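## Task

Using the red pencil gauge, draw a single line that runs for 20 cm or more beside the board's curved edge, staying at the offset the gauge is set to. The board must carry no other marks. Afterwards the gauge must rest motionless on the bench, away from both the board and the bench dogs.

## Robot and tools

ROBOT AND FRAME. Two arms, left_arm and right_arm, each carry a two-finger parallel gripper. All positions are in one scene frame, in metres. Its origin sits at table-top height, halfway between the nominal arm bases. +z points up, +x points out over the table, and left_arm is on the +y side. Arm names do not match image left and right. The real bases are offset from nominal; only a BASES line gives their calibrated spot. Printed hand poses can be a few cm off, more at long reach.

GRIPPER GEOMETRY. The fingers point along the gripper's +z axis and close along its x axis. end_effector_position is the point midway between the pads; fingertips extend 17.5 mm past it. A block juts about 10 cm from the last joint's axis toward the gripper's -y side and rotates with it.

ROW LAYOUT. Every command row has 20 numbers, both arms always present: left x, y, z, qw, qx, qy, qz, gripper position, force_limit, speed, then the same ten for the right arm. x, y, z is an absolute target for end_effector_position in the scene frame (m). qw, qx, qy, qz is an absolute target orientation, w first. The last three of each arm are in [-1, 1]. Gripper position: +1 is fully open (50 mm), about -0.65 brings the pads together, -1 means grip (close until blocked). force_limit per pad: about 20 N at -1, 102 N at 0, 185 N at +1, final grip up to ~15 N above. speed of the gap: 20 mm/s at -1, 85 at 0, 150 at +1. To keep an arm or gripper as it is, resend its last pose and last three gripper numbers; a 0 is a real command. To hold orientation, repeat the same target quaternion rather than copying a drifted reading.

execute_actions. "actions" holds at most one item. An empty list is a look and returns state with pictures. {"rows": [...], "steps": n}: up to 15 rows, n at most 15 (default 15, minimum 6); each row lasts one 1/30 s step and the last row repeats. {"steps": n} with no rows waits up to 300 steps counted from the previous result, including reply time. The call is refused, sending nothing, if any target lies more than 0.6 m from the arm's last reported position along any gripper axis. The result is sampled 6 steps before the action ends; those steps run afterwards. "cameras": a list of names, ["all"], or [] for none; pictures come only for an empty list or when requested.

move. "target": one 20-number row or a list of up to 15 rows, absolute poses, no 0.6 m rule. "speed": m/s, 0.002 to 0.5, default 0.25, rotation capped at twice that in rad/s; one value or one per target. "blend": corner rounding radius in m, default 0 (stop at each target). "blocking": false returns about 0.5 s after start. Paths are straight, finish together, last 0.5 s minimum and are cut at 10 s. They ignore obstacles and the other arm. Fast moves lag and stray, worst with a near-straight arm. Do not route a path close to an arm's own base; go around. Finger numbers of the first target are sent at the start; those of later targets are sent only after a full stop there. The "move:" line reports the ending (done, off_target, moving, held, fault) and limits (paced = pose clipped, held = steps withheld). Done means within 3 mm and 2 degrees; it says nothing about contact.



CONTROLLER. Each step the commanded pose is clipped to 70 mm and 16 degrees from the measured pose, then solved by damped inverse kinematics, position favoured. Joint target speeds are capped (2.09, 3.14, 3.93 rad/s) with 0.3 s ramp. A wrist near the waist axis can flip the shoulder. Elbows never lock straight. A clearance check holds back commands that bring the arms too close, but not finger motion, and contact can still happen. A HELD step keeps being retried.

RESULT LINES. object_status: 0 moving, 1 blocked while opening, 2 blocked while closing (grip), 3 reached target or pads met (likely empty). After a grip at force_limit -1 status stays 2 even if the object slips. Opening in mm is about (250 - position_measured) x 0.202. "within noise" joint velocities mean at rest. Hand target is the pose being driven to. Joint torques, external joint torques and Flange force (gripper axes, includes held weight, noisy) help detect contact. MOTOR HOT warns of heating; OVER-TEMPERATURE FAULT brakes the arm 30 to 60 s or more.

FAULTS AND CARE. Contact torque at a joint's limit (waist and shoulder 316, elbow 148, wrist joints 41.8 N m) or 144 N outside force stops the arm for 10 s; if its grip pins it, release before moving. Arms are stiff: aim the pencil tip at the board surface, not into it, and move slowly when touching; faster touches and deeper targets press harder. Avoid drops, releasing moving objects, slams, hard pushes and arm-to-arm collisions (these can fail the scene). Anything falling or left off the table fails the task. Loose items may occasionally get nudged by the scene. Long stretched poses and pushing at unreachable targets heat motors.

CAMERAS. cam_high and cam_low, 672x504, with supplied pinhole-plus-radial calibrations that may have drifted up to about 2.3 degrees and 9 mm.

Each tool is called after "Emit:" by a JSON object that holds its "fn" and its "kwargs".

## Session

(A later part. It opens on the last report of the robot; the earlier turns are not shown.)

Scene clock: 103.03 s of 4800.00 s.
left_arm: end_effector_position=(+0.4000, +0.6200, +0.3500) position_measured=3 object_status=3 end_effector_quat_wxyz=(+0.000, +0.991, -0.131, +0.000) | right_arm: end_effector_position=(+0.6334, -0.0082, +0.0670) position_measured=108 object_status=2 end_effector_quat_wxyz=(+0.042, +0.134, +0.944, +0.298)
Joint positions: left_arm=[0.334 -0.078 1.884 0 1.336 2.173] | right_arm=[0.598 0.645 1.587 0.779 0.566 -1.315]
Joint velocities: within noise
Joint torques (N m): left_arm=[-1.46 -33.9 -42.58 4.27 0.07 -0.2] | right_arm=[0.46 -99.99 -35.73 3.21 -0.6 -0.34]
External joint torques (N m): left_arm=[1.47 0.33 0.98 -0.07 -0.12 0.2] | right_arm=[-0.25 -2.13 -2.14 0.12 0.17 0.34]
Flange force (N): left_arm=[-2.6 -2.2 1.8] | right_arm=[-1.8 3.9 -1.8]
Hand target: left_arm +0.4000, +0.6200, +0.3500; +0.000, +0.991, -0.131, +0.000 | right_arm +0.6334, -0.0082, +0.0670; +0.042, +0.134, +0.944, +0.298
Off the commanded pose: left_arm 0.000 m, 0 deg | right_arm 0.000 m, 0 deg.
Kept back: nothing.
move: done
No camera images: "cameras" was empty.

Emit:
{"fn": "move", "kwargs": {"target": [[0.40,0.62,0.35,0,0.9914,-0.1305,0,1,-0.6,-1,0.6345,-0.0085,0.067,0.0421,0.1336,0.9443,0.2977,-1,-0.4,-1]], "speed": [0.02], "cameras": []}}

Scene clock: 103.97 s of 4800.00 s.
left_arm: end_effector_position=(+0.4000, +0.6200, +0.3500) position_measured=3 object_status=3 end_effector_quat_wxyz=(+0.000, +0.991, -0.131, +0.000) | right_arm: end_effector_position=(+0.6345, -0.0085, +0.0670) position_measured=108 object_status=2 end_effector_quat_wxyz=(+0.042, +0.134, +0.944, +0.298)
Joint positions: left_arm=[0.334 -0.078 1.884 0 1.336 2.173] | right_arm=[0.597 0.646 1.585 0.779 0.567 -1.315]
Joint velocities: within noise
Joint torques (N m): left_arm=[-1.63 -34.35 -42.81 4.29 -0.02 -0.16] | right_arm=[0.61 -100.24 -35.66 3.19 -0.58 -0.39]
External joint torques (N m): left_arm=[1.72 0.77 1.31 -0.09 -0.02 0.16] | right_arm=[-0.72 -1.62 -2.17 0.16 0.14 0.39]
Flange force (N): left_arm=[-2.7 -2.7 2.3] | right_arm=[-2.6 3.8 -1.2]
Hand target: left_arm +0.4000, +0.6200, +0.3500; +0.000, +0.991, -0.131, +0.000 | right_arm +0.6345, -0.0085, +0.0670; +0.042, +0.134, +0.944, +0.298
Off the commanded pose: left_arm 0.000 m, 0 deg | right_arm 0.000 m, 0 deg.
Kept back: nothing.
move: done
No camera images: "cameras" was empty.

Emit:
{"fn": "move", "kwargs": {"target": [[0.40,0.62,0.35,0,0.9914,-0.1305,0,1,-0.6,-1,0.6357,-0.0088,0.067,0.0421,0.1336,0.9443,0.2977,-1,-0.4,-1]], "speed": [0.02], "cameras": []}}

Scene clock: 104.90 s of 4800.00 s.
left_arm: end_effector_position=(+0.4000, +0.6200, +0.3500) position_measured=3 object_status=3 end_effector_quat_wxyz=(+0.000, +0.991, -0.131, +0.000) | right_arm: end_effector_position=(+0.6357, -0.0088, +0.0670) position_measured=108 object_status=2 end_effector_quat_wxyz=(+0.042, +0.134, +0.944, +0.298)
Joint positions: left_arm=[0.334 -0.078 1.884 0 1.336 2.173] | right_arm=[0.596 0.647 1.583 0.778 0.568 -1.315]
Joint velocities: within noise
Joint torques (N m): left_arm=[-1.57 -34.65 -42.81 4.27 0.05 -0.21] | right_arm=[0.68 -100.51 -35.64 3.18 -0.62 -0.38]
External joint torques (N m): left_arm=[1.61 1.34 1.23 -0.07 -0.1 0.21] | right_arm=[-0.56 -1.75 -2.34 0.17 0.18 0.38]
Flange force (N): left_arm=[-1.8 -3.3 2.5] | right_arm=[-2.6 4.1 -1.2]
Hand target: left_arm +0.4000, +0.6200, +0.3500; +0.000, +0.991, -0.131, +0.000 | right_arm +0.6357, -0.0088, +0.0670; +0.042, +0.134, +0.944, +0.298
Off the commanded pose: left_arm 0.000 m, 0 deg | right_arm 0.000 m, 0 deg.
Kept back: nothing.
move: done
No camera images: "cameras" was empty.

Emit:
{"fn": "move", "kwargs": {"target": [[0.40,0.62,0.35,0,0.9914,-0.1305,0,1,-0.6,-1,0.6369,-0.0092,0.067,0.0421,0.1336,0.9443,0.2977,-1,-0.4,-1]], "speed": [0.02], "cameras": ["cam_low"]}}

Emit:
{"fn": "zoom_image", "kwargs": {"camera": "cam_low", "region": [510, 305, 550, 345]}}

Scene clock: 105.83 s of 4800.00 s.
left_arm: end_effector_position=(+0.4000, +0.6200, +0.3500) position_measured=3 object_status=3 end_effector_quat_wxyz=(+0.000, +0.991, -0.131, +0.000) | right_arm: end_effector_position=(+0.6369, -0.0092, +0.0670) position_measured=108 object_status=2 end_effector_quat_wxyz=(+0.042, +0.134, +0.944, +0.298)
Joint positions: left_arm=[0.334 -0.078 1.884 0 1.336 2.173] | right_arm=[0.595 0.648 1.582 0.778 0.57 -1.316]
Joint velocities: within noise
Joint torques (N m): left_arm=[-1.6 -34.45 -42.91 4.3 0.03 -0.24] | right_arm=[0.75 -100.62 -35.52 3.26 -0.56 -0.39]
External joint torques (N m): left_arm=[1.64 0.62 1.26 -0.1 -0.08 0.24] | right_arm=[-0.78 -1.61 -2.38 0.09 0.13 0.39]
Flange force (N): left_arm=[-2.8 -2.6 2.3] | right_arm=[-3.0 4.2 -1.1]
Hand target: left_arm +0.4000, +0.6200, +0.3500; +0.000, +0.991, -0.131, +0.000 | right_arm +0.6369, -0.0092, +0.0670; +0.042, +0.134, +0.944, +0.298
Off the commanded pose: left_arm 0.000 m, 0 deg | right_arm 0.000 m, 0 deg.
Kept back: nothing.
move: done
Images, in order (width x height): cam_low 672x504.

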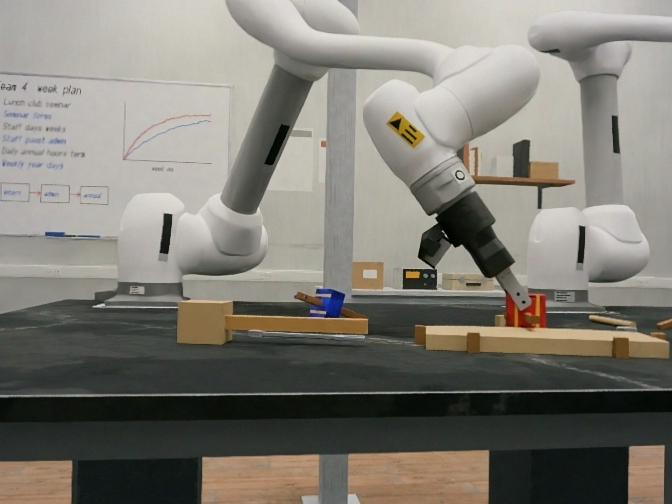

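Scaled by 12.600 from the camera's 672x504 image, which has a finer 960x720 frame.

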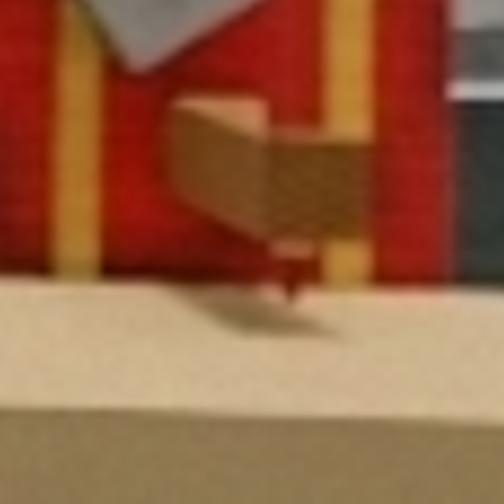

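Emit:
{"fn": "move", "kwargs": {"target": [[0.40,0.62,0.35,0,0.9914,-0.1305,0,1,-0.6,-1,0.6381,-0.0095,0.067,0.0421,0.1336,0.9443,0.2977,-1,-0.4,-1]], "speed": [0.02], "cameras": []}}

Scene clock: 106.77 s of 4800.00 s.
left_arm: end_effector_position=(+0.4000, +0.6200, +0.3500) position_measured=3 object_status=3 end_effector_quat_wxyz=(+0.000, +0.991, -0.131, +0.000) | right_arm: end_effector_position=(+0.6381, -0.0095, +0.0670) position_measured=108 object_status=2 end_effector_quat_wxyz=(+0.042, +0.134, +0.944, +0.298)
Joint positions: left_arm=[0.334 -0.078 1.884 0 1.336 2.173] | right_arm=[0.593 0.649 1.58 0.777 0.571 -1.316]
Joint velocities: within noise
Joint torques (N m): left_arm=[-1.45 -34.08 -42.74 4.21 0.02 -0.18] | right_arm=[0.31 -100.44 -35.44 3.22 -0.62 -0.35]
External joint torques (N m): left_arm=[1.39 0.66 1.14 -0.02 -0.07 0.18] | right_arm=[-0.05 -1.8 -2.56 0.14 0.19 0.35]
Flange force (N): left_arm=[-2.3 -2.2 2.1] | right_arm=[-2.5 4.8 -0.9]
Hand target: left_arm +0.4000, +0.6200, +0.3500; +0.000, +0.991, -0.131, +0.000 | right_arm +0.6381, -0.0095, +0.0670; +0.042, +0.134, +0.944, +0.298
Off the commanded pose: left_arm 0.000 m, 0 deg | right_arm 0.000 m, 0 deg.
Kept back: nothing.
move: done
No camera images: "cameras" was empty.

Emit:
{"fn": "move", "kwargs": {"target": [[0.40,0.62,0.35,0,0.9914,-0.1305,0,1,-0.6,-1,0.6393,-0.0099,0.067,0.0421,0.1336,0.9443,0.2977,-1,-0.4,-1]], "speed": [0.02], "cameras": []}}

Scene clock: 107.70 s of 4800.00 s.
left_arm: end_effector_position=(+0.4000, +0.6200, +0.3500) position_measured=3 object_status=3 end_effector_quat_wxyz=(+0.000, +0.991, -0.131, +0.000) | right_arm: end_effector_position=(+0.6392, -0.0099, +0.0670) position_measured=108 object_status=2 end_effector_quat_wxyz=(+0.042, +0.134, +0.944, +0.298)
Joint positions: left_arm=[0.334 -0.078 1.884 0 1.336 2.173] | right_arm=[0.592 0.65 1.578 0.776 0.572 -1.316]
Joint velocities: within noise
Joint torques (N m): left_arm=[-0.95 -34.37 -42.82 4.25 0.1 -0.27] | right_arm=[-8.32 -99.45 -39.54 2.42 -4.24 -0.6]
External joint torques (N m): left_arm=[1.02 0.77 1.19 -0.04 -0.15 0.27] | right_arm=[7.77 -3.32 1.5 0.97 3.79 0.6]
Flange force (N): left_arm=[-1.9 -1.9 2.3] | right_arm=[8.8 4.2 -4.5]
Hand target: left_arm +0.4000, +0.6200, +0.3500; +0.000, +0.991, -0.131, +0.000 | right_arm +0.6393, -0.0099, +0.0670; +0.042, +0.134, +0.944, +0.298
Off the commanded pose: left_arm 0.000 m, 0 deg | right_arm 0.000 m, 0 deg.
Kept back: nothing.
move: done
No camera images: "cameras" was empty.

Emit:
{"fn": "move", "kwargs": {"target": [[0.40,0.62,0.35,0,0.9914,-0.1305,0,1,-0.6,-1,0.6398,-0.0100,0.067,0.0421,0.1336,0.9443,0.2977,-1,-0.4,-1]], "speed": [0.02], "cameras": []}}

Emit:
{"fn": "execute_actions", "kwargs": {"actions": [{"steps": 10}]}}

Scene clock: 108.77 s of 4800.00 s.
left_arm: end_effector_position=(+0.4000, +0.6200, +0.3500) position_measured=3 object_status=3 end_effector_quat_wxyz=(+0.000, +0.991, -0.131, +0.000) | right_arm: end_effector_position=(+0.6398, -0.0100, +0.0670) position_measured=108 object_status=2 end_effector_quat_wxyz=(+0.042, +0.134, +0.944, +0.298)
Joint positions: left_arm=[0.334 -0.078 1.884 0 1.336 2.173] | right_arm=[0.592 0.65 1.577 0.776 0.573 -1.316]
Joint velocities: within noise
Joint torques (N m): left_arm=[-1.05 -34.08 -42.7 4.28 -0.01 -0.17] | right_arm=[-20.51 -98.24 -44.6 1.37 -9.2 -0.88]
External joint torques (N m): left_arm=[0.96 0.8 1.13 -0.09 -0.05 0.17] | right_arm=[20.63 -4.44 6.56 1.99 8.77 0.88]
Flange force (N): left_arm=[-1.6 -1.6 2.1] | right_arm=[24.6 5.9 -6.7]
Hand target: left_arm +0.4000, +0.6200, +0.3500; +0.000, +0.991, -0.131, +0.000 | right_arm +0.6398, -0.0100, +0.0670; +0.042, +0.134, +0.944, +0.298
Off the commanded pose: left_arm 0.000 m, 0 deg | right_arm 0.000 m, 0 deg.
Kept back: nothing.
move: done
No camera images: "cameras" was empty.

Scene clock: 109.10 s of 4800.00 s.
left_arm: end_effector_position=(+0.4000, +0.6200, +0.3500) position_measured=3 object_status=3 end_effector_quat_wxyz=(+0.000, +0.991, -0.131, +0.000) | right_arm: end_effector_position=(+0.6398, -0.0100, +0.0670) position_measured=108 object_status=2 end_effector_quat_wxyz=(+0.042, +0.134, +0.944, +0.298)
Joint positions: left_arm=[0.334 -0.078 1.884 0 1.336 2.173] | right_arm=[0.592 0.65 1.577 0.776 0.573 -1.316]
Joint velocities: within noise
Joint torques (N m): left_arm=[-1.54 -34.03 -42.47 4.31 0.09 -0.19] | right_arm=[-21.31 -98.65 -44.9 1.33 -9.43 -0.9]
External joint torques (N m): left_arm=[1.67 0.32 0.85 -0.1 -0.13 0.19] | right_arm=[21.09 -3.56 7.05 2.03 8.99 0.9]
Flange force (N): left_arm=[-2.7 -2.6 1.6] | right_arm=[24.8 5.8 -5.8]
Hand target: left_arm +0.4000, +0.6200, +0.3500; +0.000, +0.991, -0.131, +0.000 | right_arm +0.6398, -0.0100, +0.0670; +0.042, +0.134, +0.944, +0.298
Off the commanded pose: left_arm 0.000 m, 0 deg | right_arm 0.000 m, 0 deg.
Steps of this call (1-10: nothing new was sent). Readings (end_effector_position of left_arm | right_arm; what the end effector reports):
1: (+0.4000, +0.6200, +0.3500) | (+0.6398, -0.0100, +0.0670) | left_arm position_measured=3 object_status=3 | right_arm position_measured=108 object_status=2
2: (+0.4000, +0.6200, +0.3500) | (+0.6398, -0.0100, +0.0670) | left_arm position_measured=3 object_status=3 | right_arm position_measured=108 object_status=2
4: (+0.4000, +0.6200, +0.3500) | (+0.6398, -0.0100, +0.0670) | left_arm position_measured=3 object_status=3 | right_arm position_measured=108 object_status=2
8: (+0.4000, +0.6200, +0.3500) | (+0.6398, -0.0100, +0.0670) | left_arm position_measured=3 object_status=3 | right_arm position_measured=108 object_status=2
10: the state above

Emit:
{"fn": "move", "kwargs": {"target": [[0.40,0.62,0.35,0,0.9914,-0.1305,0,1,-0.6,-1,0.6314,-0.0076,0.067,0.0421,0.1336,0.9443,0.2977,-1,-0.4,-1],[0.40,0.62,0.35,0,0.9914,-0.1305,0,1,-0.6,-1,0.6687,0.0910,0.067,0.0734,0.2329,0.9248,0.2916,-1,-0.4,-1],[0.40,0.62,0.35,0,0.9914,-0.1305,0,1,-0.6,-1,0.6736,0.0883,0.067,0.0734,0.2329,0.9248,0.2916,-1,-0.4,-1]], "speed": [0.04,0.08,0.03]}}

Emit:
{"fn": "zoom_image", "kwargs": {"camera": "cam_low", "region": [540, 280, 640, 350]}}

Emit:
{"fn": "zoom_image", "kwargs": {"camera": "cam_high", "region": [210, 210, 340, 350]}}

Scene clock: 112.70 s of 4800.00 s.
left_arm: end_effector_position=(+0.4000, +0.6200, +0.3500) position_measured=3 object_status=3 end_effector_quat_wxyz=(+0.000, +0.991, -0.131, +0.000) | right_arm: end_effector_position=(+0.6735, +0.0883, +0.0670) position_measured=108 object_status=2 end_effector_quat_wxyz=(+0.073, +0.233, +0.925, +0.292)
Joint positions: left_arm=[0.334 -0.078 1.884 0 1.336 2.173] | right_arm=[0.698 0.742 1.405 0.515 0.477 -0.803]
Joint velocities: within noise
Joint torques (N m): left_arm=[-1.45 -33.88 -42.88 4.31 0.06 -0.21] | right_arm=[2.63 -110.19 -37.78 3.47 -1.19 -0.36]
External joint torques (N m): left_arm=[1.59 -0.23 1.05 -0.08 -0.11 0.21] | right_arm=[-2.31 -2.07 -2.05 0.3 0 0.36]
Flange force (N): left_arm=[-3.6 -1.8 1.7] | right_arm=[-3.0 2.9 -1.5]
Hand target: left_arm +0.4000, +0.6200, +0.3500; +0.000, +0.991, -0.131, +0.000 | right_arm +0.6736, +0.0883, +0.0670; +0.073, +0.233, +0.925, +0.292
Off the commanded pose: left_arm 0.000 m, 0 deg | right_arm 0.000 m, 0 deg.
Kept back: nothing.
move: done

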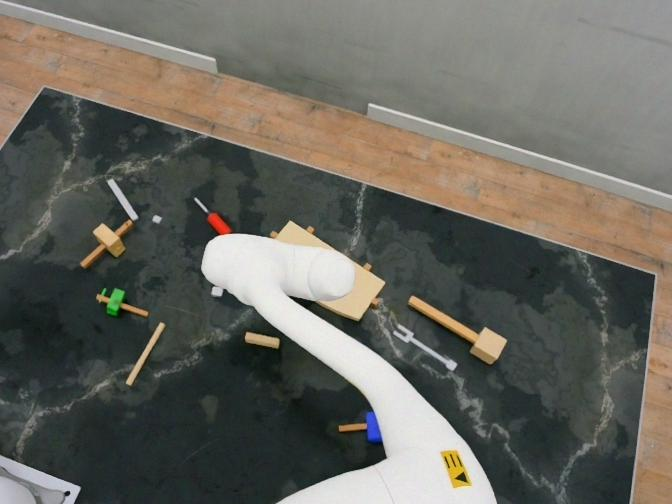

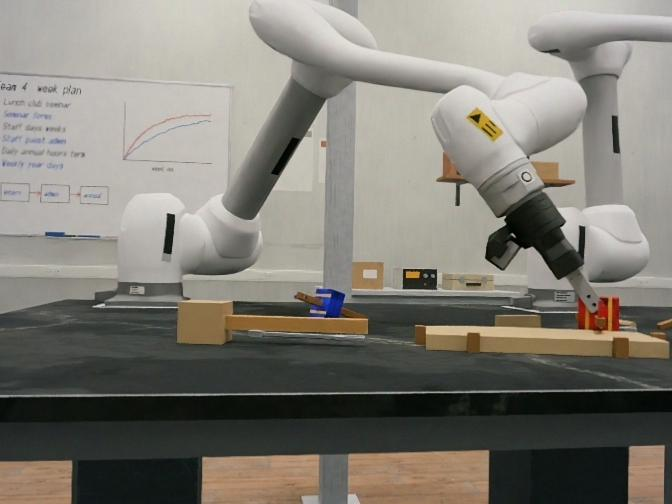

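Scaled by 5.040 from the camera's 672x504 image, which has a finer 960x720 frame.

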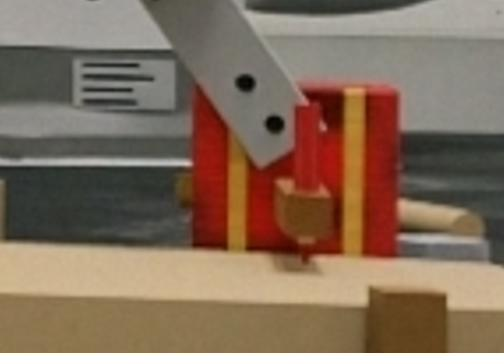

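Scaled by 3.600 from the camera's 672x504 image, which has a finer 960x720 frame.

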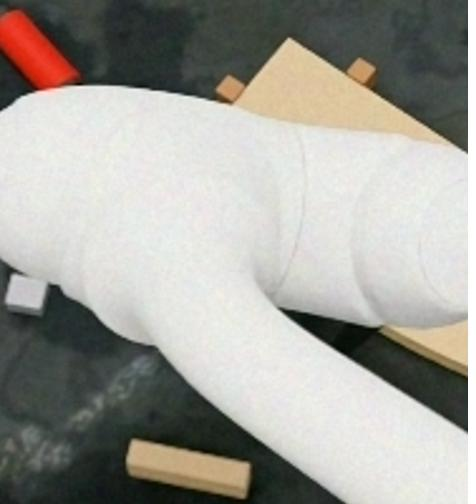

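Emit:
{"fn": "move", "kwargs": {"target": [[0.40,0.62,0.35,0,0.9914,-0.1305,0,1,-0.6,-1,0.6747,0.0877,0.067,0.0734,0.2329,0.9248,0.2916,-1,-0.4,-1]], "speed": [0.02], "cameras": []}}

Scene clock: 113.63 s of 4800.00 s.
left_arm: end_effector_position=(+0.4000, +0.6200, +0.3500) position_measured=3 object_status=3 end_effector_quat_wxyz=(+0.000, +0.991, -0.131, +0.000) | right_arm: end_effector_position=(+0.6747, +0.0877, +0.0670) position_measured=108 object_status=2 end_effector_quat_wxyz=(+0.073, +0.233, +0.925, +0.292)
Joint positions: left_arm=[0.334 -0.078 1.884 0 1.336 2.173] | right_arm=[0.696 0.742 1.404 0.515 0.478 -0.805]
Joint velocities: within noise
Joint torques (N m): left_arm=[-2.03 -34.49 -42.79 4.24 -0.02 -0.16] | right_arm=[0.65 -109.81 -37.3 3.55 -1.36 -0.44]
External joint torques (N m): left_arm=[2.05 0.71 1.13 -0.03 -0.03 0.16] | right_arm=[-0.7 -2.21 -2.37 0.21 0.18 0.44]
Flange force (N): left_arm=[-2.9 -3.3 2.0] | right_arm=[-1.6 4.7 -1.1]
Hand target: left_arm +0.4000, +0.6200, +0.3500; +0.000, +0.991, -0.131, +0.000 | right_arm +0.6747, +0.0877, +0.0670; +0.073, +0.233, +0.925, +0.292
Off the commanded pose: left_arm 0.000 m, 0 deg | right_arm 0.000 m, 0 deg.
Kept back: nothing.
move: done
No camera images: "cameras" was empty.

Emit:
{"fn": "move", "kwargs": {"target": [[0.40,0.62,0.35,0,0.9914,-0.1305,0,1,-0.6,-1,0.6758,0.0871,0.067,0.0734,0.2329,0.9248,0.2916,-1,-0.4,-1]], "speed": [0.02], "cameras": []}}

Scene clock: 115.03 s of 4800.00 s.
left_arm: end_effector_position=(+0.4000, +0.6200, +0.3500) position_measured=3 object_status=3 end_effector_quat_wxyz=(+0.000, +0.991, -0.131, +0.000) | right_arm: end_effector_position=(+0.6758, +0.0871, +0.0670) position_measured=108 object_status=2 end_effector_quat_wxyz=(+0.073, +0.233, +0.925, +0.292)
Joint positions: left_arm=[0.334 -0.078 1.884 0 1.336 2.173] | right_arm=[0.695 0.743 1.403 0.516 0.479 -0.806]
Joint velocities: within noise
Joint torques (N m): left_arm=[-0.92 -34.22 -42.6 4.26 0 -0.2] | right_arm=[-3.65 -109.2 -38.05 3.04 -2.5 -0.38]
External joint torques (N m): left_arm=[0.86 0.91 0.97 -0.06 -0.06 0.2] | right_arm=[3.64 -3.31 -1.78 0.73 1.31 0.38]
Flange force (N): left_arm=[-1.2 -1.8 1.9] | right_arm=[2.8 4.8 -2.6]
Hand target: left_arm +0.4000, +0.6200, +0.3500; +0.000, +0.991, -0.131, +0.000 | right_arm +0.6758, +0.0871, +0.0670; +0.073, +0.233, +0.925, +0.292
Off the commanded pose: left_arm 0.000 m, 0 deg | right_arm 0.000 m, 0 deg.
Kept back: nothing.
move: done
No camera images: "cameras" was empty.

Emit:
{"fn": "move", "kwargs": {"target": [[0.40,0.62,0.35,0,0.9914,-0.1305,0,1,-0.6,-1,0.6762,0.0869,0.067,0.0734,0.2329,0.9248,0.2916,-1,-0.4,-1]], "speed": [0.02], "cameras": []}}

Scene clock: 115.97 s of 4800.00 s.
left_arm: end_effector_position=(+0.4000, +0.6200, +0.3500) position_measured=3 object_status=3 end_effector_quat_wxyz=(+0.000, +0.991, -0.131, +0.000) | right_arm: end_effector_position=(+0.6762, +0.0869, +0.0670) position_measured=108 object_status=2 end_effector_quat_wxyz=(+0.073, +0.233, +0.925, +0.292)
Joint positions: left_arm=[0.334 -0.078 1.884 0 1.336 2.173] | right_arm=[0.695 0.743 1.403 0.516 0.479 -0.807]
Joint velocities: within noise
Joint torques (N m): left_arm=[-1.67 -34.13 -42.94 4.24 -0.04 -0.18] | right_arm=[-16.5 -107.32 -40.06 1.53 -5.61 -0.62]
External joint torques (N m): left_arm=[1.49 1.33 1.51 -0.06 -0.01 0.18] | right_arm=[16.71 -5.14 0.2 2.26 4.42 0.62]
Flange force (N): left_arm=[-2.0 -2.7 2.8] | right_arm=[16.1 5.9 -5.2]
Hand target: left_arm +0.4000, +0.6200, +0.3500; +0.000, +0.991, -0.131, +0.000 | right_arm +0.6762, +0.0869, +0.0670; +0.073, +0.233, +0.925, +0.292
Off the commanded pose: left_arm 0.000 m, 0 deg | right_arm 0.000 m, 0 deg.
Kept back: nothing.
move: done
No camera images: "cameras" was empty.

Emit:
{"fn": "move", "kwargs": {"target": [[0.40,0.62,0.35,0,0.9914,-0.1305,0,1,-0.6,-1,0.6687,0.0910,0.067,0.0734,0.2329,0.9248,0.2916,-1,-0.4,-1],[0.40,0.62,0.35,0,0.9914,-0.1305,0,1,-0.6,-1,0.6314,-0.0076,0.067,0.0421,0.1336,0.9443,0.2977,-1,-0.4,-1],[0.40,0.62,0.35,0,0.9914,-0.1305,0,1,-0.6,-1,0.6156,-0.1119,0.067,0.0103,0.0327,0.9531,0.3005,-1,-0.4,-1],[0.40,0.62,0.35,0,0.9914,-0.1305,0,1,-0.6,-1,0.6219,-0.1123,0.067,0.0103,0.0327,0.9531,0.3005,-1,-0.4,-1]], "speed": [0.04,0.1,0.1,0.03]}}

Emit:
{"fn": "zoom_image", "kwargs": {"camera": "cam_low", "region": [400, 270, 500, 350]}}

Scene clock: 119.77 s of 4800.00 s.
left_arm: end_effector_position=(+0.4000, +0.6200, +0.3500) position_measured=3 object_status=3 end_effector_quat_wxyz=(+0.000, +0.991, -0.131, +0.000) | right_arm: end_effector_position=(+0.6217, -0.1123, +0.0670) position_measured=108 object_status=2 end_effector_quat_wxyz=(+0.010, +0.033, +0.953, +0.301)
Joint positions: left_arm=[0.334 -0.078 1.884 0 1.336 2.173] | right_arm=[0.462 0.597 1.674 0.843 0.737 -1.669]
Joint velocities: within noise
Joint torques (N m): left_arm=[-1.43 -34.2 -42.65 4.28 -0.02 -0.19] | right_arm=[-2.77 -96.91 -37.37 2.62 -2.27 -0.57]
External joint torques (N m): left_arm=[1.26 0.98 1.06 -0.09 -0.03 0.19] | right_arm=[3.12 -0.55 0.58 0.75 2.44 0.57]
Flange force (N): left_arm=[-1.6 -2.4 2.0] | right_arm=[1.7 3.5 -0.9]
Hand target: left_arm +0.4000, +0.6200, +0.3500; +0.000, +0.991, -0.131, +0.000 | right_arm +0.6219, -0.1123, +0.0670; +0.010, +0.033, +0.953, +0.301
Off the commanded pose: left_arm 0.000 m, 0 deg | right_arm 0.000 m, 0 deg.
Kept back: nothing.
move: done

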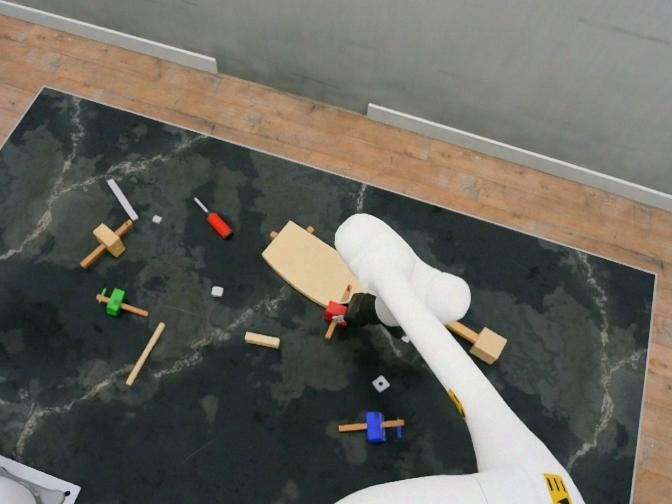

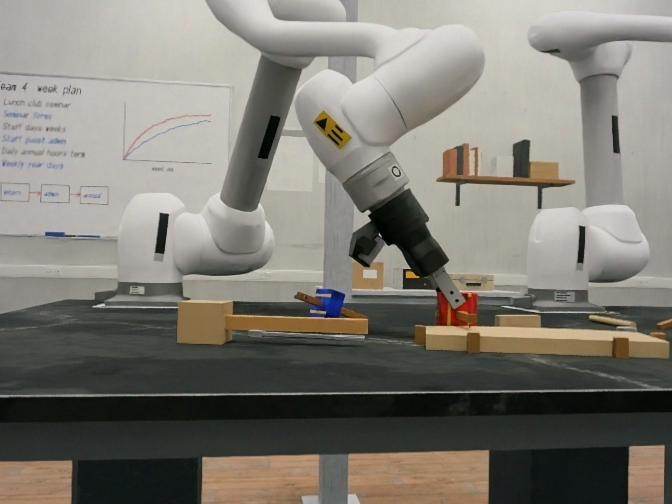

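Scaled by 5.040 from the camera's 672x504 image, which has a finer 960x720 frame.

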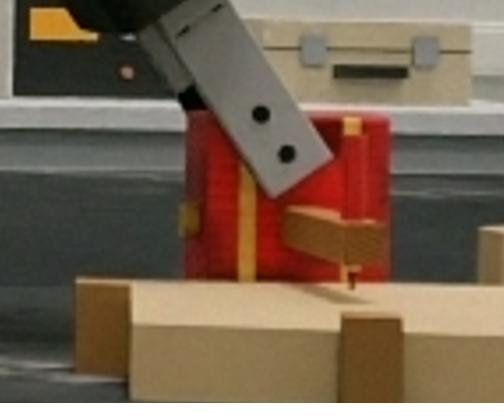

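Emit:
{"fn": "move", "kwargs": {"target": [[0.40,0.62,0.35,0,0.9914,-0.1305,0,1,-0.6,-1,0.6188,-0.1121,0.067,0.0103,0.0327,0.9531,0.3005,-1,-0.4,-1],[0.40,0.62,0.35,0,0.9914,-0.1305,0,1,-0.6,-1,0.6190,-0.1113,0.067,0.0138,0.0437,0.9527,0.3004,-1,-0.4,-1],[0.40,0.62,0.35,0,0.9914,-0.1305,0,1,-0.6,-1,0.6220,-0.1116,0.067,0.0138,0.0437,0.9527,0.3004,-1,-0.4,-1]], "speed": [0.03,0.03,0.02], "cameras": []}}

Scene clock: 122.20 s of 4800.00 s.
left_arm: end_effector_position=(+0.4000, +0.6200, +0.3500) position_measured=3 object_status=3 end_effector_quat_wxyz=(+0.000, +0.991, -0.131, +0.000) | right_arm: end_effector_position=(+0.6218, -0.1115, +0.0670) position_measured=108 object_status=2 end_effector_quat_wxyz=(+0.014, +0.044, +0.953, +0.300)
Joint positions: left_arm=[0.334 -0.078 1.884 0 1.336 2.173] | right_arm=[0.466 0.594 1.68 0.847 0.72 -1.653]
Joint velocities: within noise
Joint torques (N m): left_arm=[-1.2 -34.68 -42.67 4.29 -0.03 -0.24] | right_arm=[-5.88 -96.62 -40.4 3.34 -3.41 -0.37]
External joint torques (N m): left_arm=[1.36 1.21 1.15 -0.08 -0.02 0.24] | right_arm=[5.91 0.01 3.8 -0.01 3.54 0.37]
Flange force (N): left_arm=[-1.6 -2.8 2.2] | right_arm=[7.5 2.6 -1.1]
Hand target: left_arm +0.4000, +0.6200, +0.3500; +0.000, +0.991, -0.131, +0.000 | right_arm +0.6220, -0.1116, +0.0670; +0.014, +0.044, +0.953, +0.300
Off the commanded pose: left_arm 0.000 m, 0 deg | right_arm 0.000 m, 0 deg.
Kept back: nothing.
move: done
No camera images: "cameras" was empty.

Emit:
{"fn": "move", "kwargs": {"target": [[0.40,0.62,0.35,0,0.9914,-0.1305,0,1,-0.6,-1,0.6195,-0.1113,0.067,0.0138,0.0437,0.9527,0.3004,-1,-0.4,-1],[0.40,0.62,0.35,0,0.9914,-0.1305,0,1,-0.6,-1,0.6190,-0.1315,0.067,0.0080,0.0255,0.9534,0.3006,-1,-0.4,-1],[0.40,0.62,0.35,0,0.9914,-0.1305,0,1,-0.6,-1,0.6210,-0.1316,0.067,0.0080,0.0255,0.9534,0.3006,-1,-0.4,-1],[0.40,0.62,0.35,0,0.9914,-0.1305,0,1,-0.6,-1,0.6210,-0.1316,0.0655,0.0080,0.0255,0.9534,0.3006,-1,-0.4,-1]], "speed": [0.03,0.04,0.02,0.02], "cameras": ["cam_low"]}}

Emit:
{"fn": "zoom_image", "kwargs": {"camera": "cam_low", "region": [420, 300, 480, 350]}}

Scene clock: 124.70 s of 4800.00 s.
left_arm: end_effector_position=(+0.4000, +0.6200, +0.3500) position_measured=3 object_status=3 end_effector_quat_wxyz=(+0.000, +0.991, -0.131, +0.000) | right_arm: end_effector_position=(+0.6208, -0.1316, +0.0656) position_measured=108 object_status=2 end_effector_quat_wxyz=(+0.008, +0.025, +0.953, +0.301)
Joint positions: left_arm=[0.334 -0.078 1.884 0 1.336 2.173] | right_arm=[0.439 0.59 1.691 0.846 0.753 -1.709]
Joint velocities: within noise
Joint torques (N m): left_arm=[-1.26 -34.62 -42.67 4.19 0.03 -0.29] | right_arm=[-6.16 -96.03 -41.27 3.43 -4.38 -0.72]
External joint torques (N m): left_arm=[1.3 1.37 1.23 0 -0.07 0.29] | right_arm=[6.44 0.29 5.02 -0.09 4.62 0.72]
Flange force (N): left_arm=[-1.5 -2.9 2.5] | right_arm=[8.6 3.3 -1.8]
Hand target: left_arm +0.4000, +0.6200, +0.3500; +0.000, +0.991, -0.131, +0.000 | right_arm +0.6210, -0.1316, +0.0655; +0.008, +0.025, +0.953, +0.301
Off the commanded pose: left_arm 0.000 m, 0 deg | right_arm 0.000 m, 0 deg.
Kept back: nothing.
move: done
Images, in order (width x height): cam_low 672x504.

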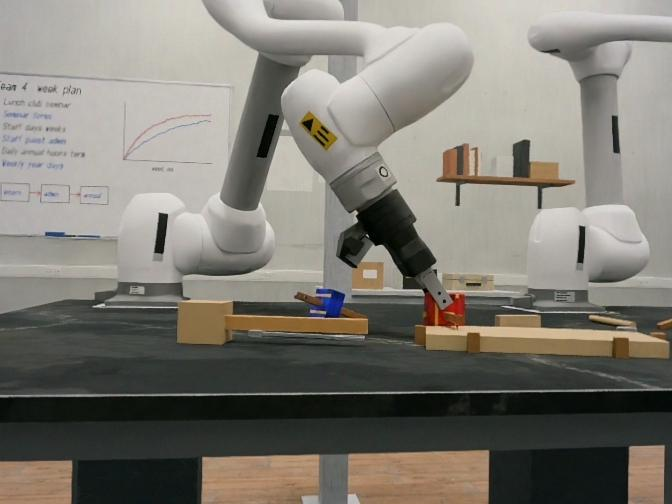

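Scaled by 8.400 from the camera's 672x504 image, which has a finer 960x720 frame.

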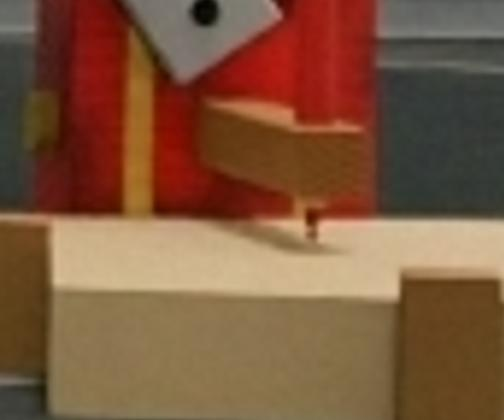

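Emit:
{"fn": "move", "kwargs": {"target": [[0.40,0.62,0.35,0,0.9914,-0.1305,0,1,-0.6,-1,0.6210,-0.1316,0.0648,0.0080,0.0255,0.9534,0.3006,-1,-0.4,-1]], "speed": [0.02], "cameras": []}}

Scene clock: 125.70 s of 4800.00 s.
left_arm: end_effector_position=(+0.4000, +0.6200, +0.3500) position_measured=3 object_status=3 end_effector_quat_wxyz=(+0.000, +0.991, -0.131, +0.000) | right_arm: end_effector_position=(+0.6211, -0.1316, +0.0648) position_measured=108 object_status=2 end_effector_quat_wxyz=(+0.008, +0.025, +0.953, +0.301)
Joint positions: left_arm=[0.334 -0.078 1.884 0 1.336 2.173] | right_arm=[0.438 0.59 1.691 0.847 0.752 -1.71]
Joint velocities: within noise
Joint torques (N m): left_arm=[-1.67 -34.38 -42.78 4.27 -0.05 -0.24] | right_arm=[-12.26 -92.28 -43.49 2.97 -7.49 -0.72]
External joint torques (N m): left_arm=[1.37 0.84 1.12 -0.08 0 0.24] | right_arm=[12.31 -3.13 7.36 0.37 7.72 0.72]
Flange force (N): left_arm=[-2.1 -2.5 2.0] | right_arm=[17.8 7.1 -5.4]
Hand target: left_arm +0.4000, +0.6200, +0.3500; +0.000, +0.991, -0.131, +0.000 | right_arm +0.6210, -0.1316, +0.0648; +0.008, +0.025, +0.953, +0.301
Off the commanded pose: left_arm 0.000 m, 0 deg | right_arm 0.000 m, 0 deg.
Kept back: nothing.
move: done
No camera images: "cameras" was empty.

Emit:
{"fn": "move", "kwargs": {"target": [[0.40,0.62,0.35,0,0.9914,-0.1305,0,1,-0.6,-1,0.62085,-0.1316,0.0645,0.0080,0.0255,0.9534,0.3006,-1,-0.4,-1]], "speed": [0.02], "cameras": ["cam_low"]}}

Emit:
{"fn": "zoom_image", "kwargs": {"camera": "cam_low", "region": [440, 310, 470, 340]}}

Scene clock: 126.67 s of 4800.00 s.
left_arm: end_effector_position=(+0.4000, +0.6200, +0.3500) position_measured=3 object_status=3 end_effector_quat_wxyz=(+0.000, +0.991, -0.131, +0.000) | right_arm: end_effector_position=(+0.6209, -0.1317, +0.0645) position_measured=108 object_status=2 end_effector_quat_wxyz=(+0.008, +0.026, +0.953, +0.301)
Joint positions: left_arm=[0.334 -0.078 1.884 0 1.336 2.173] | right_arm=[0.438 0.591 1.692 0.848 0.752 -1.711]
Joint velocities: within noise
Joint torques (N m): left_arm=[-1.3 -34.6 -42.86 4.19 0.07 -0.15] | right_arm=[-9.3 -92.13 -41.16 2.96 -5.54 -0.63]
External joint torques (N m): left_arm=[1.21 1.07 1.2 0.01 -0.13 0.15] | right_arm=[9.58 -3.37 4.97 0.37 5.77 0.63]
Flange force (N): left_arm=[-1.6 -2.3 2.4] | right_arm=[13.6 6.5 -4.9]
Hand target: left_arm +0.4000, +0.6200, +0.3500; +0.000, +0.991, -0.131, +0.000 | right_arm +0.6209, -0.1316, +0.0645; +0.008, +0.025, +0.953, +0.301
Off the commanded pose: left_arm 0.000 m, 0 deg | right_arm 0.000 m, 0 deg.
Kept back: nothing.
move: done
Images, in order (width x height): cam_low 672x504.

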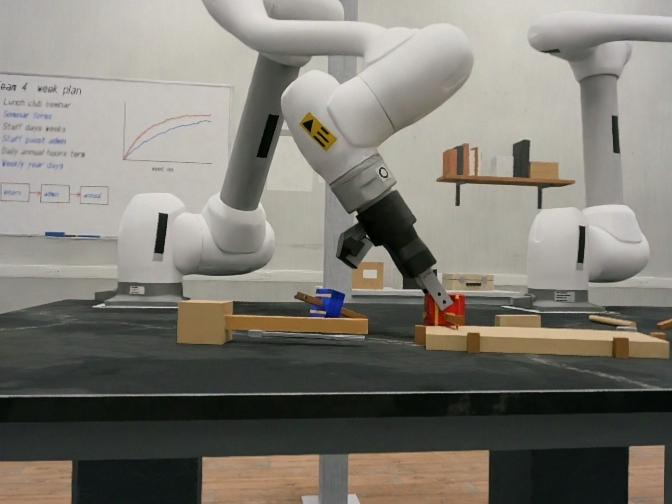

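Scaled by 16.800 from the camera's 672x504 image, which has a finer 960x720 frame.

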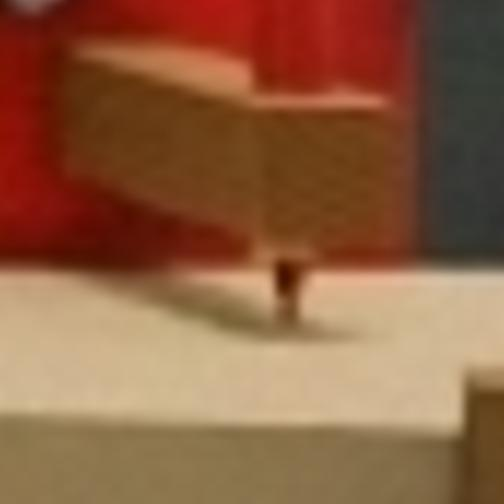

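Emit:
{"fn": "move", "kwargs": {"target": [[0.40,0.62,0.35,0,0.9914,-0.1305,0,1,-0.6,-1,0.62085,-0.1316,0.0641,0.0080,0.0255,0.9534,0.3006,-1,-0.4,-1]], "speed": [0.02], "cameras": []}}

Scene clock: 127.63 s of 4800.00 s.
left_arm: end_effector_position=(+0.4000, +0.6200, +0.3500) position_measured=3 object_status=3 end_effector_quat_wxyz=(+0.000, +0.991, -0.131, +0.000) | right_arm: end_effector_position=(+0.6209, -0.1316, +0.0641) position_measured=108 object_status=2 end_effector_quat_wxyz=(+0.008, +0.026, +0.953, +0.301)
Joint positions: left_arm=[0.334 -0.078 1.884 0 1.336 2.173] | right_arm=[0.439 0.591 1.692 0.848 0.752 -1.711]
Joint velocities: within noise
Joint torques (N m): left_arm=[-1.44 -34.13 -42.86 4.33 0.04 -0.24] | right_arm=[-8.71 -91.94 -41.52 3.07 -5.55 -0.64]
External joint torques (N m): left_arm=[1.24 0.92 1.26 -0.14 -0.1 0.24] | right_arm=[8.83 -3.99 5.23 0.27 5.78 0.64]
Flange force (N): left_arm=[-2.0 -2.2 2.4] | right_arm=[14.2 5.7 -6.3]
Hand target: left_arm +0.4000, +0.6200, +0.3500; +0.000, +0.991, -0.131, +0.000 | right_arm +0.6208, -0.1316, +0.0641; +0.008, +0.025, +0.953, +0.301
Off the commanded pose: left_arm 0.000 m, 0 deg | right_arm 0.000 m, 0 deg.
Kept back: nothing.
move: done
No camera images: "cameras" was empty.

Emit:
{"fn": "move", "kwargs": {"target": [[0.40,0.62,0.35,0,0.9914,-0.1305,0,1,-0.6,-1,0.62085,-0.1316,0.0637,0.0080,0.0255,0.9534,0.3006,-1,-0.4,-1]], "speed": [0.02], "cameras": ["cam_low"]}}

Emit:
{"fn": "zoom_image", "kwargs": {"camera": "cam_low", "region": [440, 310, 470, 340]}}

Scene clock: 137.17 s of 4800.00 s.
left_arm: end_effector_position=(+0.4000, +0.6200, +0.3500) position_measured=3 object_status=3 end_effector_quat_wxyz=(+0.000, +0.991, -0.131, +0.000) | right_arm: end_effector_position=(+0.6208, -0.1316, +0.0637) position_measured=108 object_status=2 end_effector_quat_wxyz=(+0.008, +0.025, +0.953, +0.301)
Joint positions: left_arm=[0.334 -0.078 1.884 0 1.336 2.173] | right_arm=[0.439 0.591 1.692 0.849 0.751 -1.712]
Joint velocities: within noise
Joint torques (N m): left_arm=[-1.44 -34.35 -42.65 4.24 0.01 -0.21] | right_arm=[-9.93 -86.8 -40.83 2.8 -6.58 -0.57]
External joint torques (N m): left_arm=[1.42 0.71 1.07 -0.04 -0.06 0.21] | right_arm=[10.1 -9.17 4.48 0.55 6.81 0.57]
Flange force (N): left_arm=[-2.2 -2.4 2.0] | right_arm=[18.4 8.2 -12.3]
Hand target: left_arm +0.4000, +0.6200, +0.3500; +0.000, +0.991, -0.131, +0.000 | right_arm +0.6208, -0.1316, +0.0637; +0.008, +0.025, +0.953, +0.301
Off the commanded pose: left_arm 0.000 m, 0 deg | right_arm 0.000 m, 0 deg.
Kept back: nothing.
move: done
Images, in order (width x height): cam_low 672x504.

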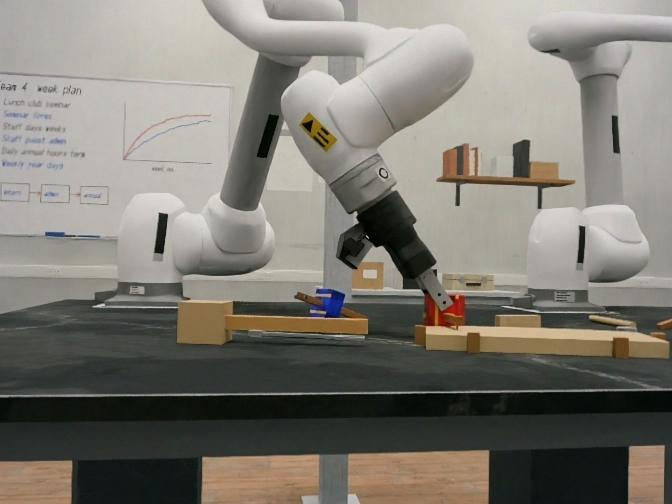

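Scaled by 16.800 from the camera's 672x504 image, which has a finer 960x720 frame.

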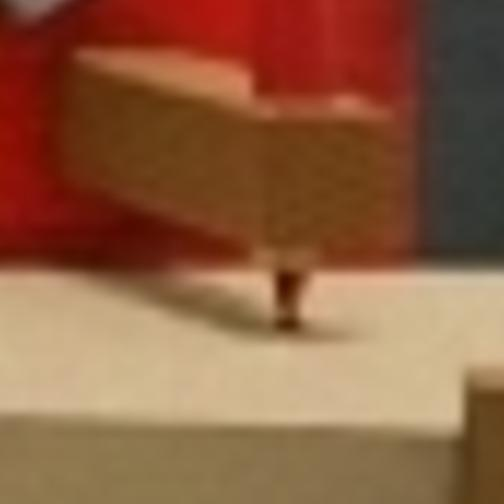

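Emit:
{"fn": "move", "kwargs": {"target": [[0.40,0.62,0.35,0,0.9914,-0.1305,0,1,-0.6,-1,0.6219,-0.11107,0.0636,0.0139,0.0442,0.9527,0.3004,-1,-0.4,-1]], "speed": [0.03], "cameras": ["cam_low"]}}

Emit:
{"fn": "zoom_image", "kwargs": {"camera": "cam_low", "region": [435, 305, 475, 345]}}

Scene clock: 138.40 s of 4800.00 s.
left_arm: end_effector_position=(+0.4000, +0.6200, +0.3500) position_measured=3 object_status=3 end_effector_quat_wxyz=(+0.000, +0.991, -0.131, +0.000) | right_arm: end_effector_position=(+0.6219, -0.1111, +0.0636) position_measured=108 object_status=2 end_effector_quat_wxyz=(+0.014, +0.044, +0.953, +0.300)
Joint positions: left_arm=[0.334 -0.078 1.884 0 1.336 2.173] | right_arm=[0.466 0.597 1.682 0.852 0.716 -1.657]
Joint velocities: within noise
Joint torques (N m): left_arm=[-1.41 -34.49 -42.8 4.29 0.08 -0.19] | right_arm=[-7.46 -87.93 -42.01 3.48 -5.75 -0.58]
External joint torques (N m): left_arm=[1.46 0.9 1.16 -0.08 -0.13 0.19] | right_arm=[7.52 -9.03 5.4 -0.15 5.89 0.58]
Flange force (N): left_arm=[-2.1 -2.6 2.3] | right_arm=[18.5 4.0 -14.5]
Hand target: left_arm +0.4000, +0.6200, +0.3500; +0.000, +0.991, -0.131, +0.000 | right_arm +0.6219, -0.1111, +0.0636; +0.014, +0.044, +0.953, +0.300
Off the commanded pose: left_arm 0.000 m, 0 deg | right_arm 0.000 m, 0 deg.
Kept back: nothing.
move: done
Images, in order (width x height): cam_low 672x504.

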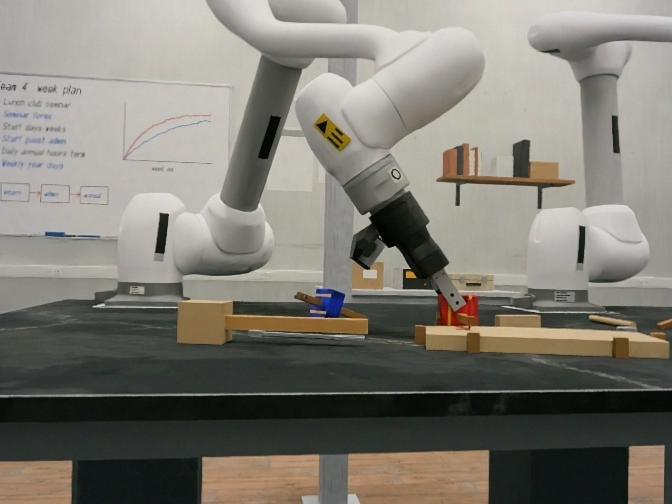

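Scaled by 12.600 from the camera's 672x504 image, which has a finer 960x720 frame.

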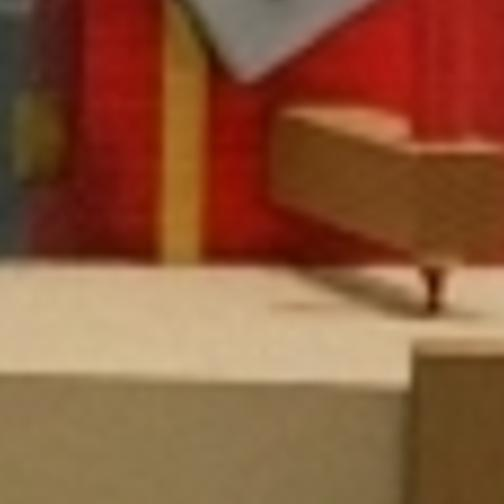

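Emit:
{"fn": "move", "kwargs": {"target": [[0.40,0.62,0.35,0,0.9914,-0.1305,0,1,-0.6,-1,0.62373,-0.09054,0.0636,0.0198,0.0629,0.9516,0.3000,-1,-0.4,-1],[0.40,0.62,0.35,0,0.9914,-0.1305,0,1,-0.6,-1,0.62636,-0.0701,0.0636,0.0257,0.0815,0.9502,0.2996,-1,-0.4,-1]], "speed": [0.03,0.03], "cameras": ["cam_low"]}}

Emit:
{"fn": "zoom_image", "kwargs": {"camera": "cam_low", "region": [440, 300, 500, 350]}}

Scene clock: 140.73 s of 4800.00 s.
left_arm: end_effector_position=(+0.4000, +0.6200, +0.3500) position_measured=3 object_status=3 end_effector_quat_wxyz=(+0.000, +0.991, -0.131, +0.000) | right_arm: end_effector_position=(+0.6264, -0.0702, +0.0636) position_measured=108 object_status=2 end_effector_quat_wxyz=(+0.026, +0.081, +0.950, +0.300)
Joint positions: left_arm=[0.334 -0.078 1.884 0 1.336 2.173] | right_arm=[0.52 0.614 1.651 0.842 0.649 -1.535]
Joint velocities: within noise
Joint torques (N m): left_arm=[-1.53 -34.01 -42.88 4.21 -0.06 -0.2] | right_arm=[-7.06 -88.62 -39.3 2.93 -5.27 -0.01]
External joint torques (N m): left_arm=[1.65 1.05 1.49 -0.02 0.01 0.2] | right_arm=[7.29 -10.11 2.26 0.35 5.21 0.01]
Flange force (N): left_arm=[-2.5 -2.8 2.6] | right_arm=[14.4 3.9 -14.5]
Hand target: left_arm +0.4000, +0.6200, +0.3500; +0.000, +0.991, -0.131, +0.000 | right_arm +0.6264, -0.0701, +0.0636; +0.026, +0.082, +0.950, +0.300
Off the commanded pose: left_arm 0.000 m, 0 deg | right_arm 0.000 m, 0 deg.
Kept back: nothing.
move: done
Images, in order (width x height): cam_low 672x504.

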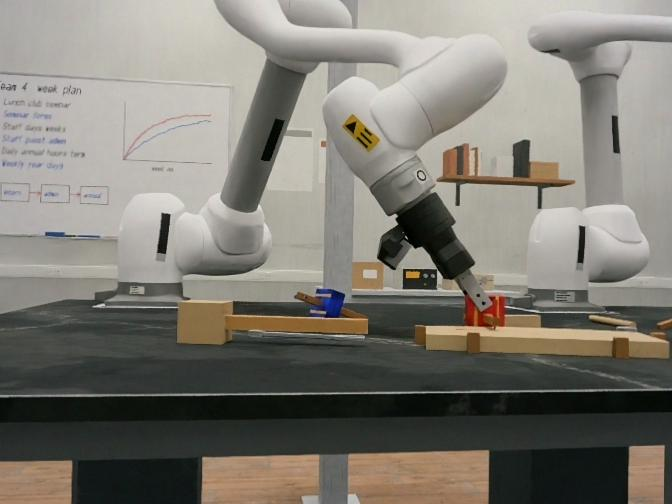

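Scaled by 8.400 from the camera's 672x504 image, which has a finer 960x720 frame.

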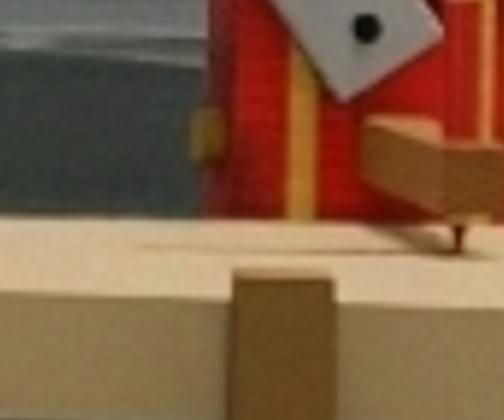

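Emit:
{"fn": "move", "kwargs": {"target": [[0.40,0.62,0.35,0,0.9914,-0.1305,0,1,-0.6,-1,0.6298,-0.0498,0.0636,0.0316,0.1002,0.9484,0.2990,-1,-0.4,-1],[0.40,0.62,0.35,0,0.9914,-0.1305,0,1,-0.6,-1,0.63403,-0.02964,0.0636,0.0375,0.1188,0.9463,0.2984,-1,-0.4,-1]], "speed": [0.03,0.03], "cameras": []}}

Scene clock: 142.90 s of 4800.00 s.
left_arm: end_effector_position=(+0.4000, +0.6200, +0.3500) position_measured=3 object_status=3 end_effector_quat_wxyz=(+0.000, +0.991, -0.131, +0.000) | right_arm: end_effector_position=(+0.6340, -0.0297, +0.0636) position_measured=108 object_status=2 end_effector_quat_wxyz=(+0.037, +0.119, +0.946, +0.298)
Joint positions: left_arm=[0.334 -0.078 1.884 0 1.336 2.173] | right_arm=[0.57 0.638 1.608 0.808 0.589 -1.393]
Joint velocities: within noise
Joint torques (N m): left_arm=[-1.42 -34.69 -42.46 4.35 0.04 -0.13] | right_arm=[-5.71 -90.02 -38.8 2.37 -5.13 -0.54]
External joint torques (N m): left_arm=[1.5 0.76 0.7 -0.14 -0.09 0.13] | right_arm=[5.8 -11.64 1.07 0.94 4.82 0.54]
Flange force (N): left_arm=[-1.7 -2.8 1.5] | right_arm=[12.4 2.9 -17.0]
Hand target: left_arm +0.4000, +0.6200, +0.3500; +0.000, +0.991, -0.131, +0.000 | right_arm +0.6340, -0.0296, +0.0636; +0.037, +0.119, +0.946, +0.298
Off the commanded pose: left_arm 0.000 m, 0 deg | right_arm 0.000 m, 0 deg.
Kept back: nothing.
move: done
No camera images: "cameras" was empty.

Emit:
{"fn": "move", "kwargs": {"target": [[0.40,0.62,0.35,0,0.9914,-0.1305,0,1,-0.6,-1,0.63912,-0.00967,0.0637,0.0433,0.1373,0.9438,0.2976,-1,-0.4,-1],[0.40,0.62,0.35,0,0.9914,-0.1305,0,1,-0.6,-1,0.64493,0.0101,0.0637,0.0491,0.1558,0.9409,0.2967,-1,-0.4,-1]], "speed": [0.03,0.03], "cameras": ["cam_low"]}}

Emit:
{"fn": "zoom_image", "kwargs": {"camera": "cam_low", "region": [440, 300, 550, 360]}}

Scene clock: 145.10 s of 4800.00 s.
left_arm: end_effector_position=(+0.4000, +0.6200, +0.3500) position_measured=3 object_status=3 end_effector_quat_wxyz=(+0.000, +0.991, -0.131, +0.000) | right_arm: end_effector_position=(+0.6449, +0.0100, +0.0637) position_measured=108 object_status=2 end_effector_quat_wxyz=(+0.049, +0.156, +0.941, +0.297) end_effector_velocity=(+0.000, +0.001, +0.000) end_effector_angular_velocity=(+0.000, +0.000, -0.002)
Joint positions: left_arm=[0.334 -0.078 1.884 0 1.336 2.173] | right_arm=[0.616 0.667 1.552 0.745 0.539 -1.228]
Joint velocities: left_arm=[within noise] | right_arm=[0.001 0.001 -0.002 -0.003 -0.001 0.005]
Joint torques (N m): left_arm=[-1.33 -34.22 -42.62 4.31 0.01 -0.16] | right_arm=[-11.99 -91.24 -38.42 1.52 -5.56 -0.39]
External joint torques (N m): left_arm=[1.28 0.46 0.98 -0.11 -0.06 0.16] | right_arm=[11.8 -13.33 0.18 1.87 4.98 0.39]
Flange force (N): left_arm=[-2.2 -2.0 1.7] | right_arm=[17.3 4.1 -16.4]
Hand target: left_arm +0.4000, +0.6200, +0.3500; +0.000, +0.991, -0.131, +0.000 | right_arm +0.6449, +0.0101, +0.0637; +0.049, +0.156, +0.941, +0.297
Off the commanded pose: left_arm 0.000 m, 0 deg | right_arm 0.000 m, 0 deg.
Kept back: nothing.
move: done
Images, in order (width x height): cam_low 672x504.

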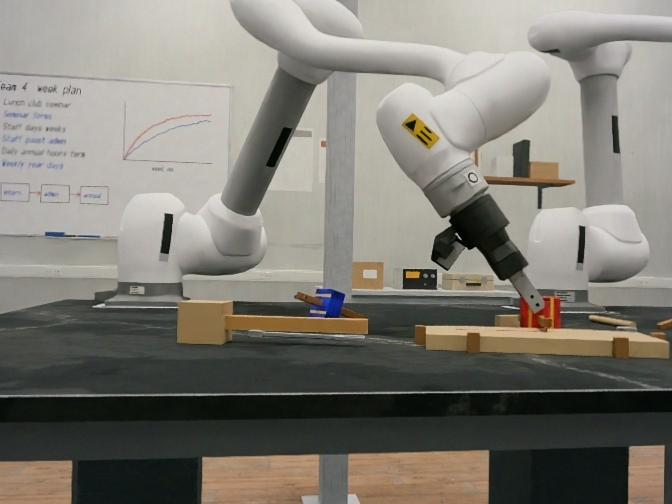

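Scaled by 4.582 from the camera's 672x504 image, which has a finer 960x720 frame.

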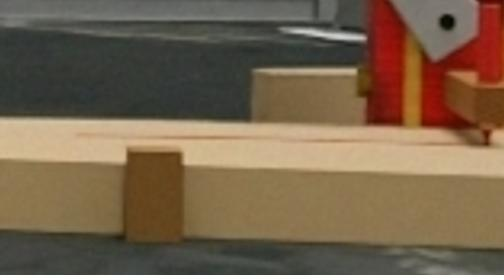

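Emit:
{"fn": "move", "kwargs": {"target": [[0.40,0.62,0.35,0,0.9914,-0.1305,0,1,-0.6,-1,0.65144,0.02964,0.0637,0.0550,0.1743,0.9376,0.2956,-1,-0.4,-1],[0.40,0.62,0.35,0,0.9914,-0.1305,0,1,-0.6,-1,0.65876,0.0489,0.0637,0.0607,0.1927,0.9340,0.2945,-1,-0.4,-1]], "speed": [0.03,0.03], "cameras": []}}

Scene clock: 147.27 s of 4800.00 s.
left_arm: end_effector_position=(+0.4000, +0.6200, +0.3500) position_measured=3 object_status=3 end_effector_quat_wxyz=(+0.000, +0.991, -0.131, +0.000) | right_arm: end_effector_position=(+0.6587, +0.0488, +0.0637) position_measured=108 object_status=2 end_effector_quat_wxyz=(+0.061, +0.193, +0.934, +0.295) end_effector_velocity=(+0.001, +0.000, +0.000) end_effector_angular_velocity=(-0.001, +0.000, -0.002)
Joint positions: left_arm=[0.334 -0.078 1.884 0 1.336 2.173] | right_arm=[0.657 0.704 1.485 0.651 0.501 -1.038]
Joint velocities: left_arm=[within noise] | right_arm=[0 0.001 -0.002 -0.003 -0.001 0.005]
Joint torques (N m): left_arm=[-1.87 -33.98 -42.71 4.22 0.07 -0.19] | right_arm=[-10.17 -92.67 -37.46 1.82 -4.45 0.01]
External joint torques (N m): left_arm=[1.95 0 1.03 -0.01 -0.11 0.19] | right_arm=[9.98 -15.05 -1.35 1.72 3.58 -0.01]
Flange force (N): left_arm=[-3.7 -2.6 1.7] | right_arm=[14.5 1.5 -18.5]
Hand target: left_arm +0.4000, +0.6200, +0.3500; +0.000, +0.991, -0.131, +0.000 | right_arm +0.6588, +0.0489, +0.0637; +0.061, +0.193, +0.934, +0.295
Off the commanded pose: left_arm 0.000 m, 0 deg | right_arm 0.000 m, 0 deg.
Kept back: nothing.
move: done
No camera images: "cameras" was empty.

Emit:
{"fn": "move", "kwargs": {"target": [[0.40,0.62,0.35,0,0.9914,-0.1305,0,1,-0.6,-1,0.66686,0.06784,0.0637,0.0665,0.2110,0.9301,0.2933,-1,-0.4,-1],[0.40,0.62,0.35,0,0.9914,-0.1305,0,1,-0.6,-1,0.67568,0.08645,0.0637,0.0723,0.2292,0.9258,0.2919,-1,-0.4,-1]], "speed": [0.03,0.03], "cameras": ["cam_low"]}}

Emit:
{"fn": "zoom_image", "kwargs": {"camera": "cam_low", "region": [540, 300, 620, 350]}}

Scene clock: 149.50 s of 4800.00 s.
left_arm: end_effector_position=(+0.4000, +0.6200, +0.3500) position_measured=3 object_status=3 end_effector_quat_wxyz=(+0.000, +0.991, -0.131, +0.000) | right_arm: end_effector_position=(+0.6757, +0.0864, +0.0637) position_measured=108 object_status=2 end_effector_quat_wxyz=(+0.072, +0.229, +0.926, +0.292) end_effector_velocity=(+0.001, +0.001, +0.001) end_effector_angular_velocity=(-0.001, -0.002, -0.001)
Joint positions: left_arm=[0.334 -0.078 1.884 0 1.336 2.173] | right_arm=[0.693 0.746 1.405 0.529 0.479 -0.827]
Joint velocities: left_arm=[within noise] | right_arm=[0.001 0 -0.002 -0.007 0 0.007]
Joint torques (N m): left_arm=[-1.22 -34.72 -42.79 4.29 0.04 -0.24] | right_arm=[-17.29 -93.79 -35.13 2.06 -5.09 -0.34]
External joint torques (N m): left_arm=[1.06 1.63 1.26 -0.1 -0.09 0.24] | right_arm=[17.16 -18.94 -4.73 1.71 3.91 0.34]
Flange force (N): left_arm=[-0.9 -2.7 2.7] | right_arm=[19.1 9.6 -19.9]
Hand target: left_arm +0.4000, +0.6200, +0.3500; +0.000, +0.991, -0.131, +0.000 | right_arm +0.6757, +0.0864, +0.0637; +0.072, +0.229, +0.926, +0.292
Off the commanded pose: left_arm 0.000 m, 0 deg | right_arm 0.000 m, 0 deg.
Kept back: nothing.
move: done
Images, in order (width x height): cam_low 672x504.

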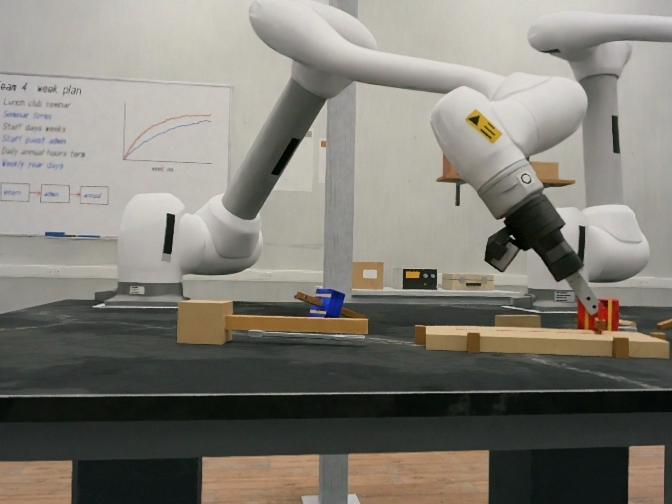

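Scaled by 6.300 from the camera's 672x504 image, which has a finer 960x720 frame.

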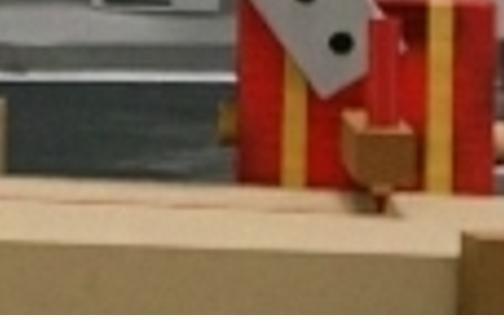

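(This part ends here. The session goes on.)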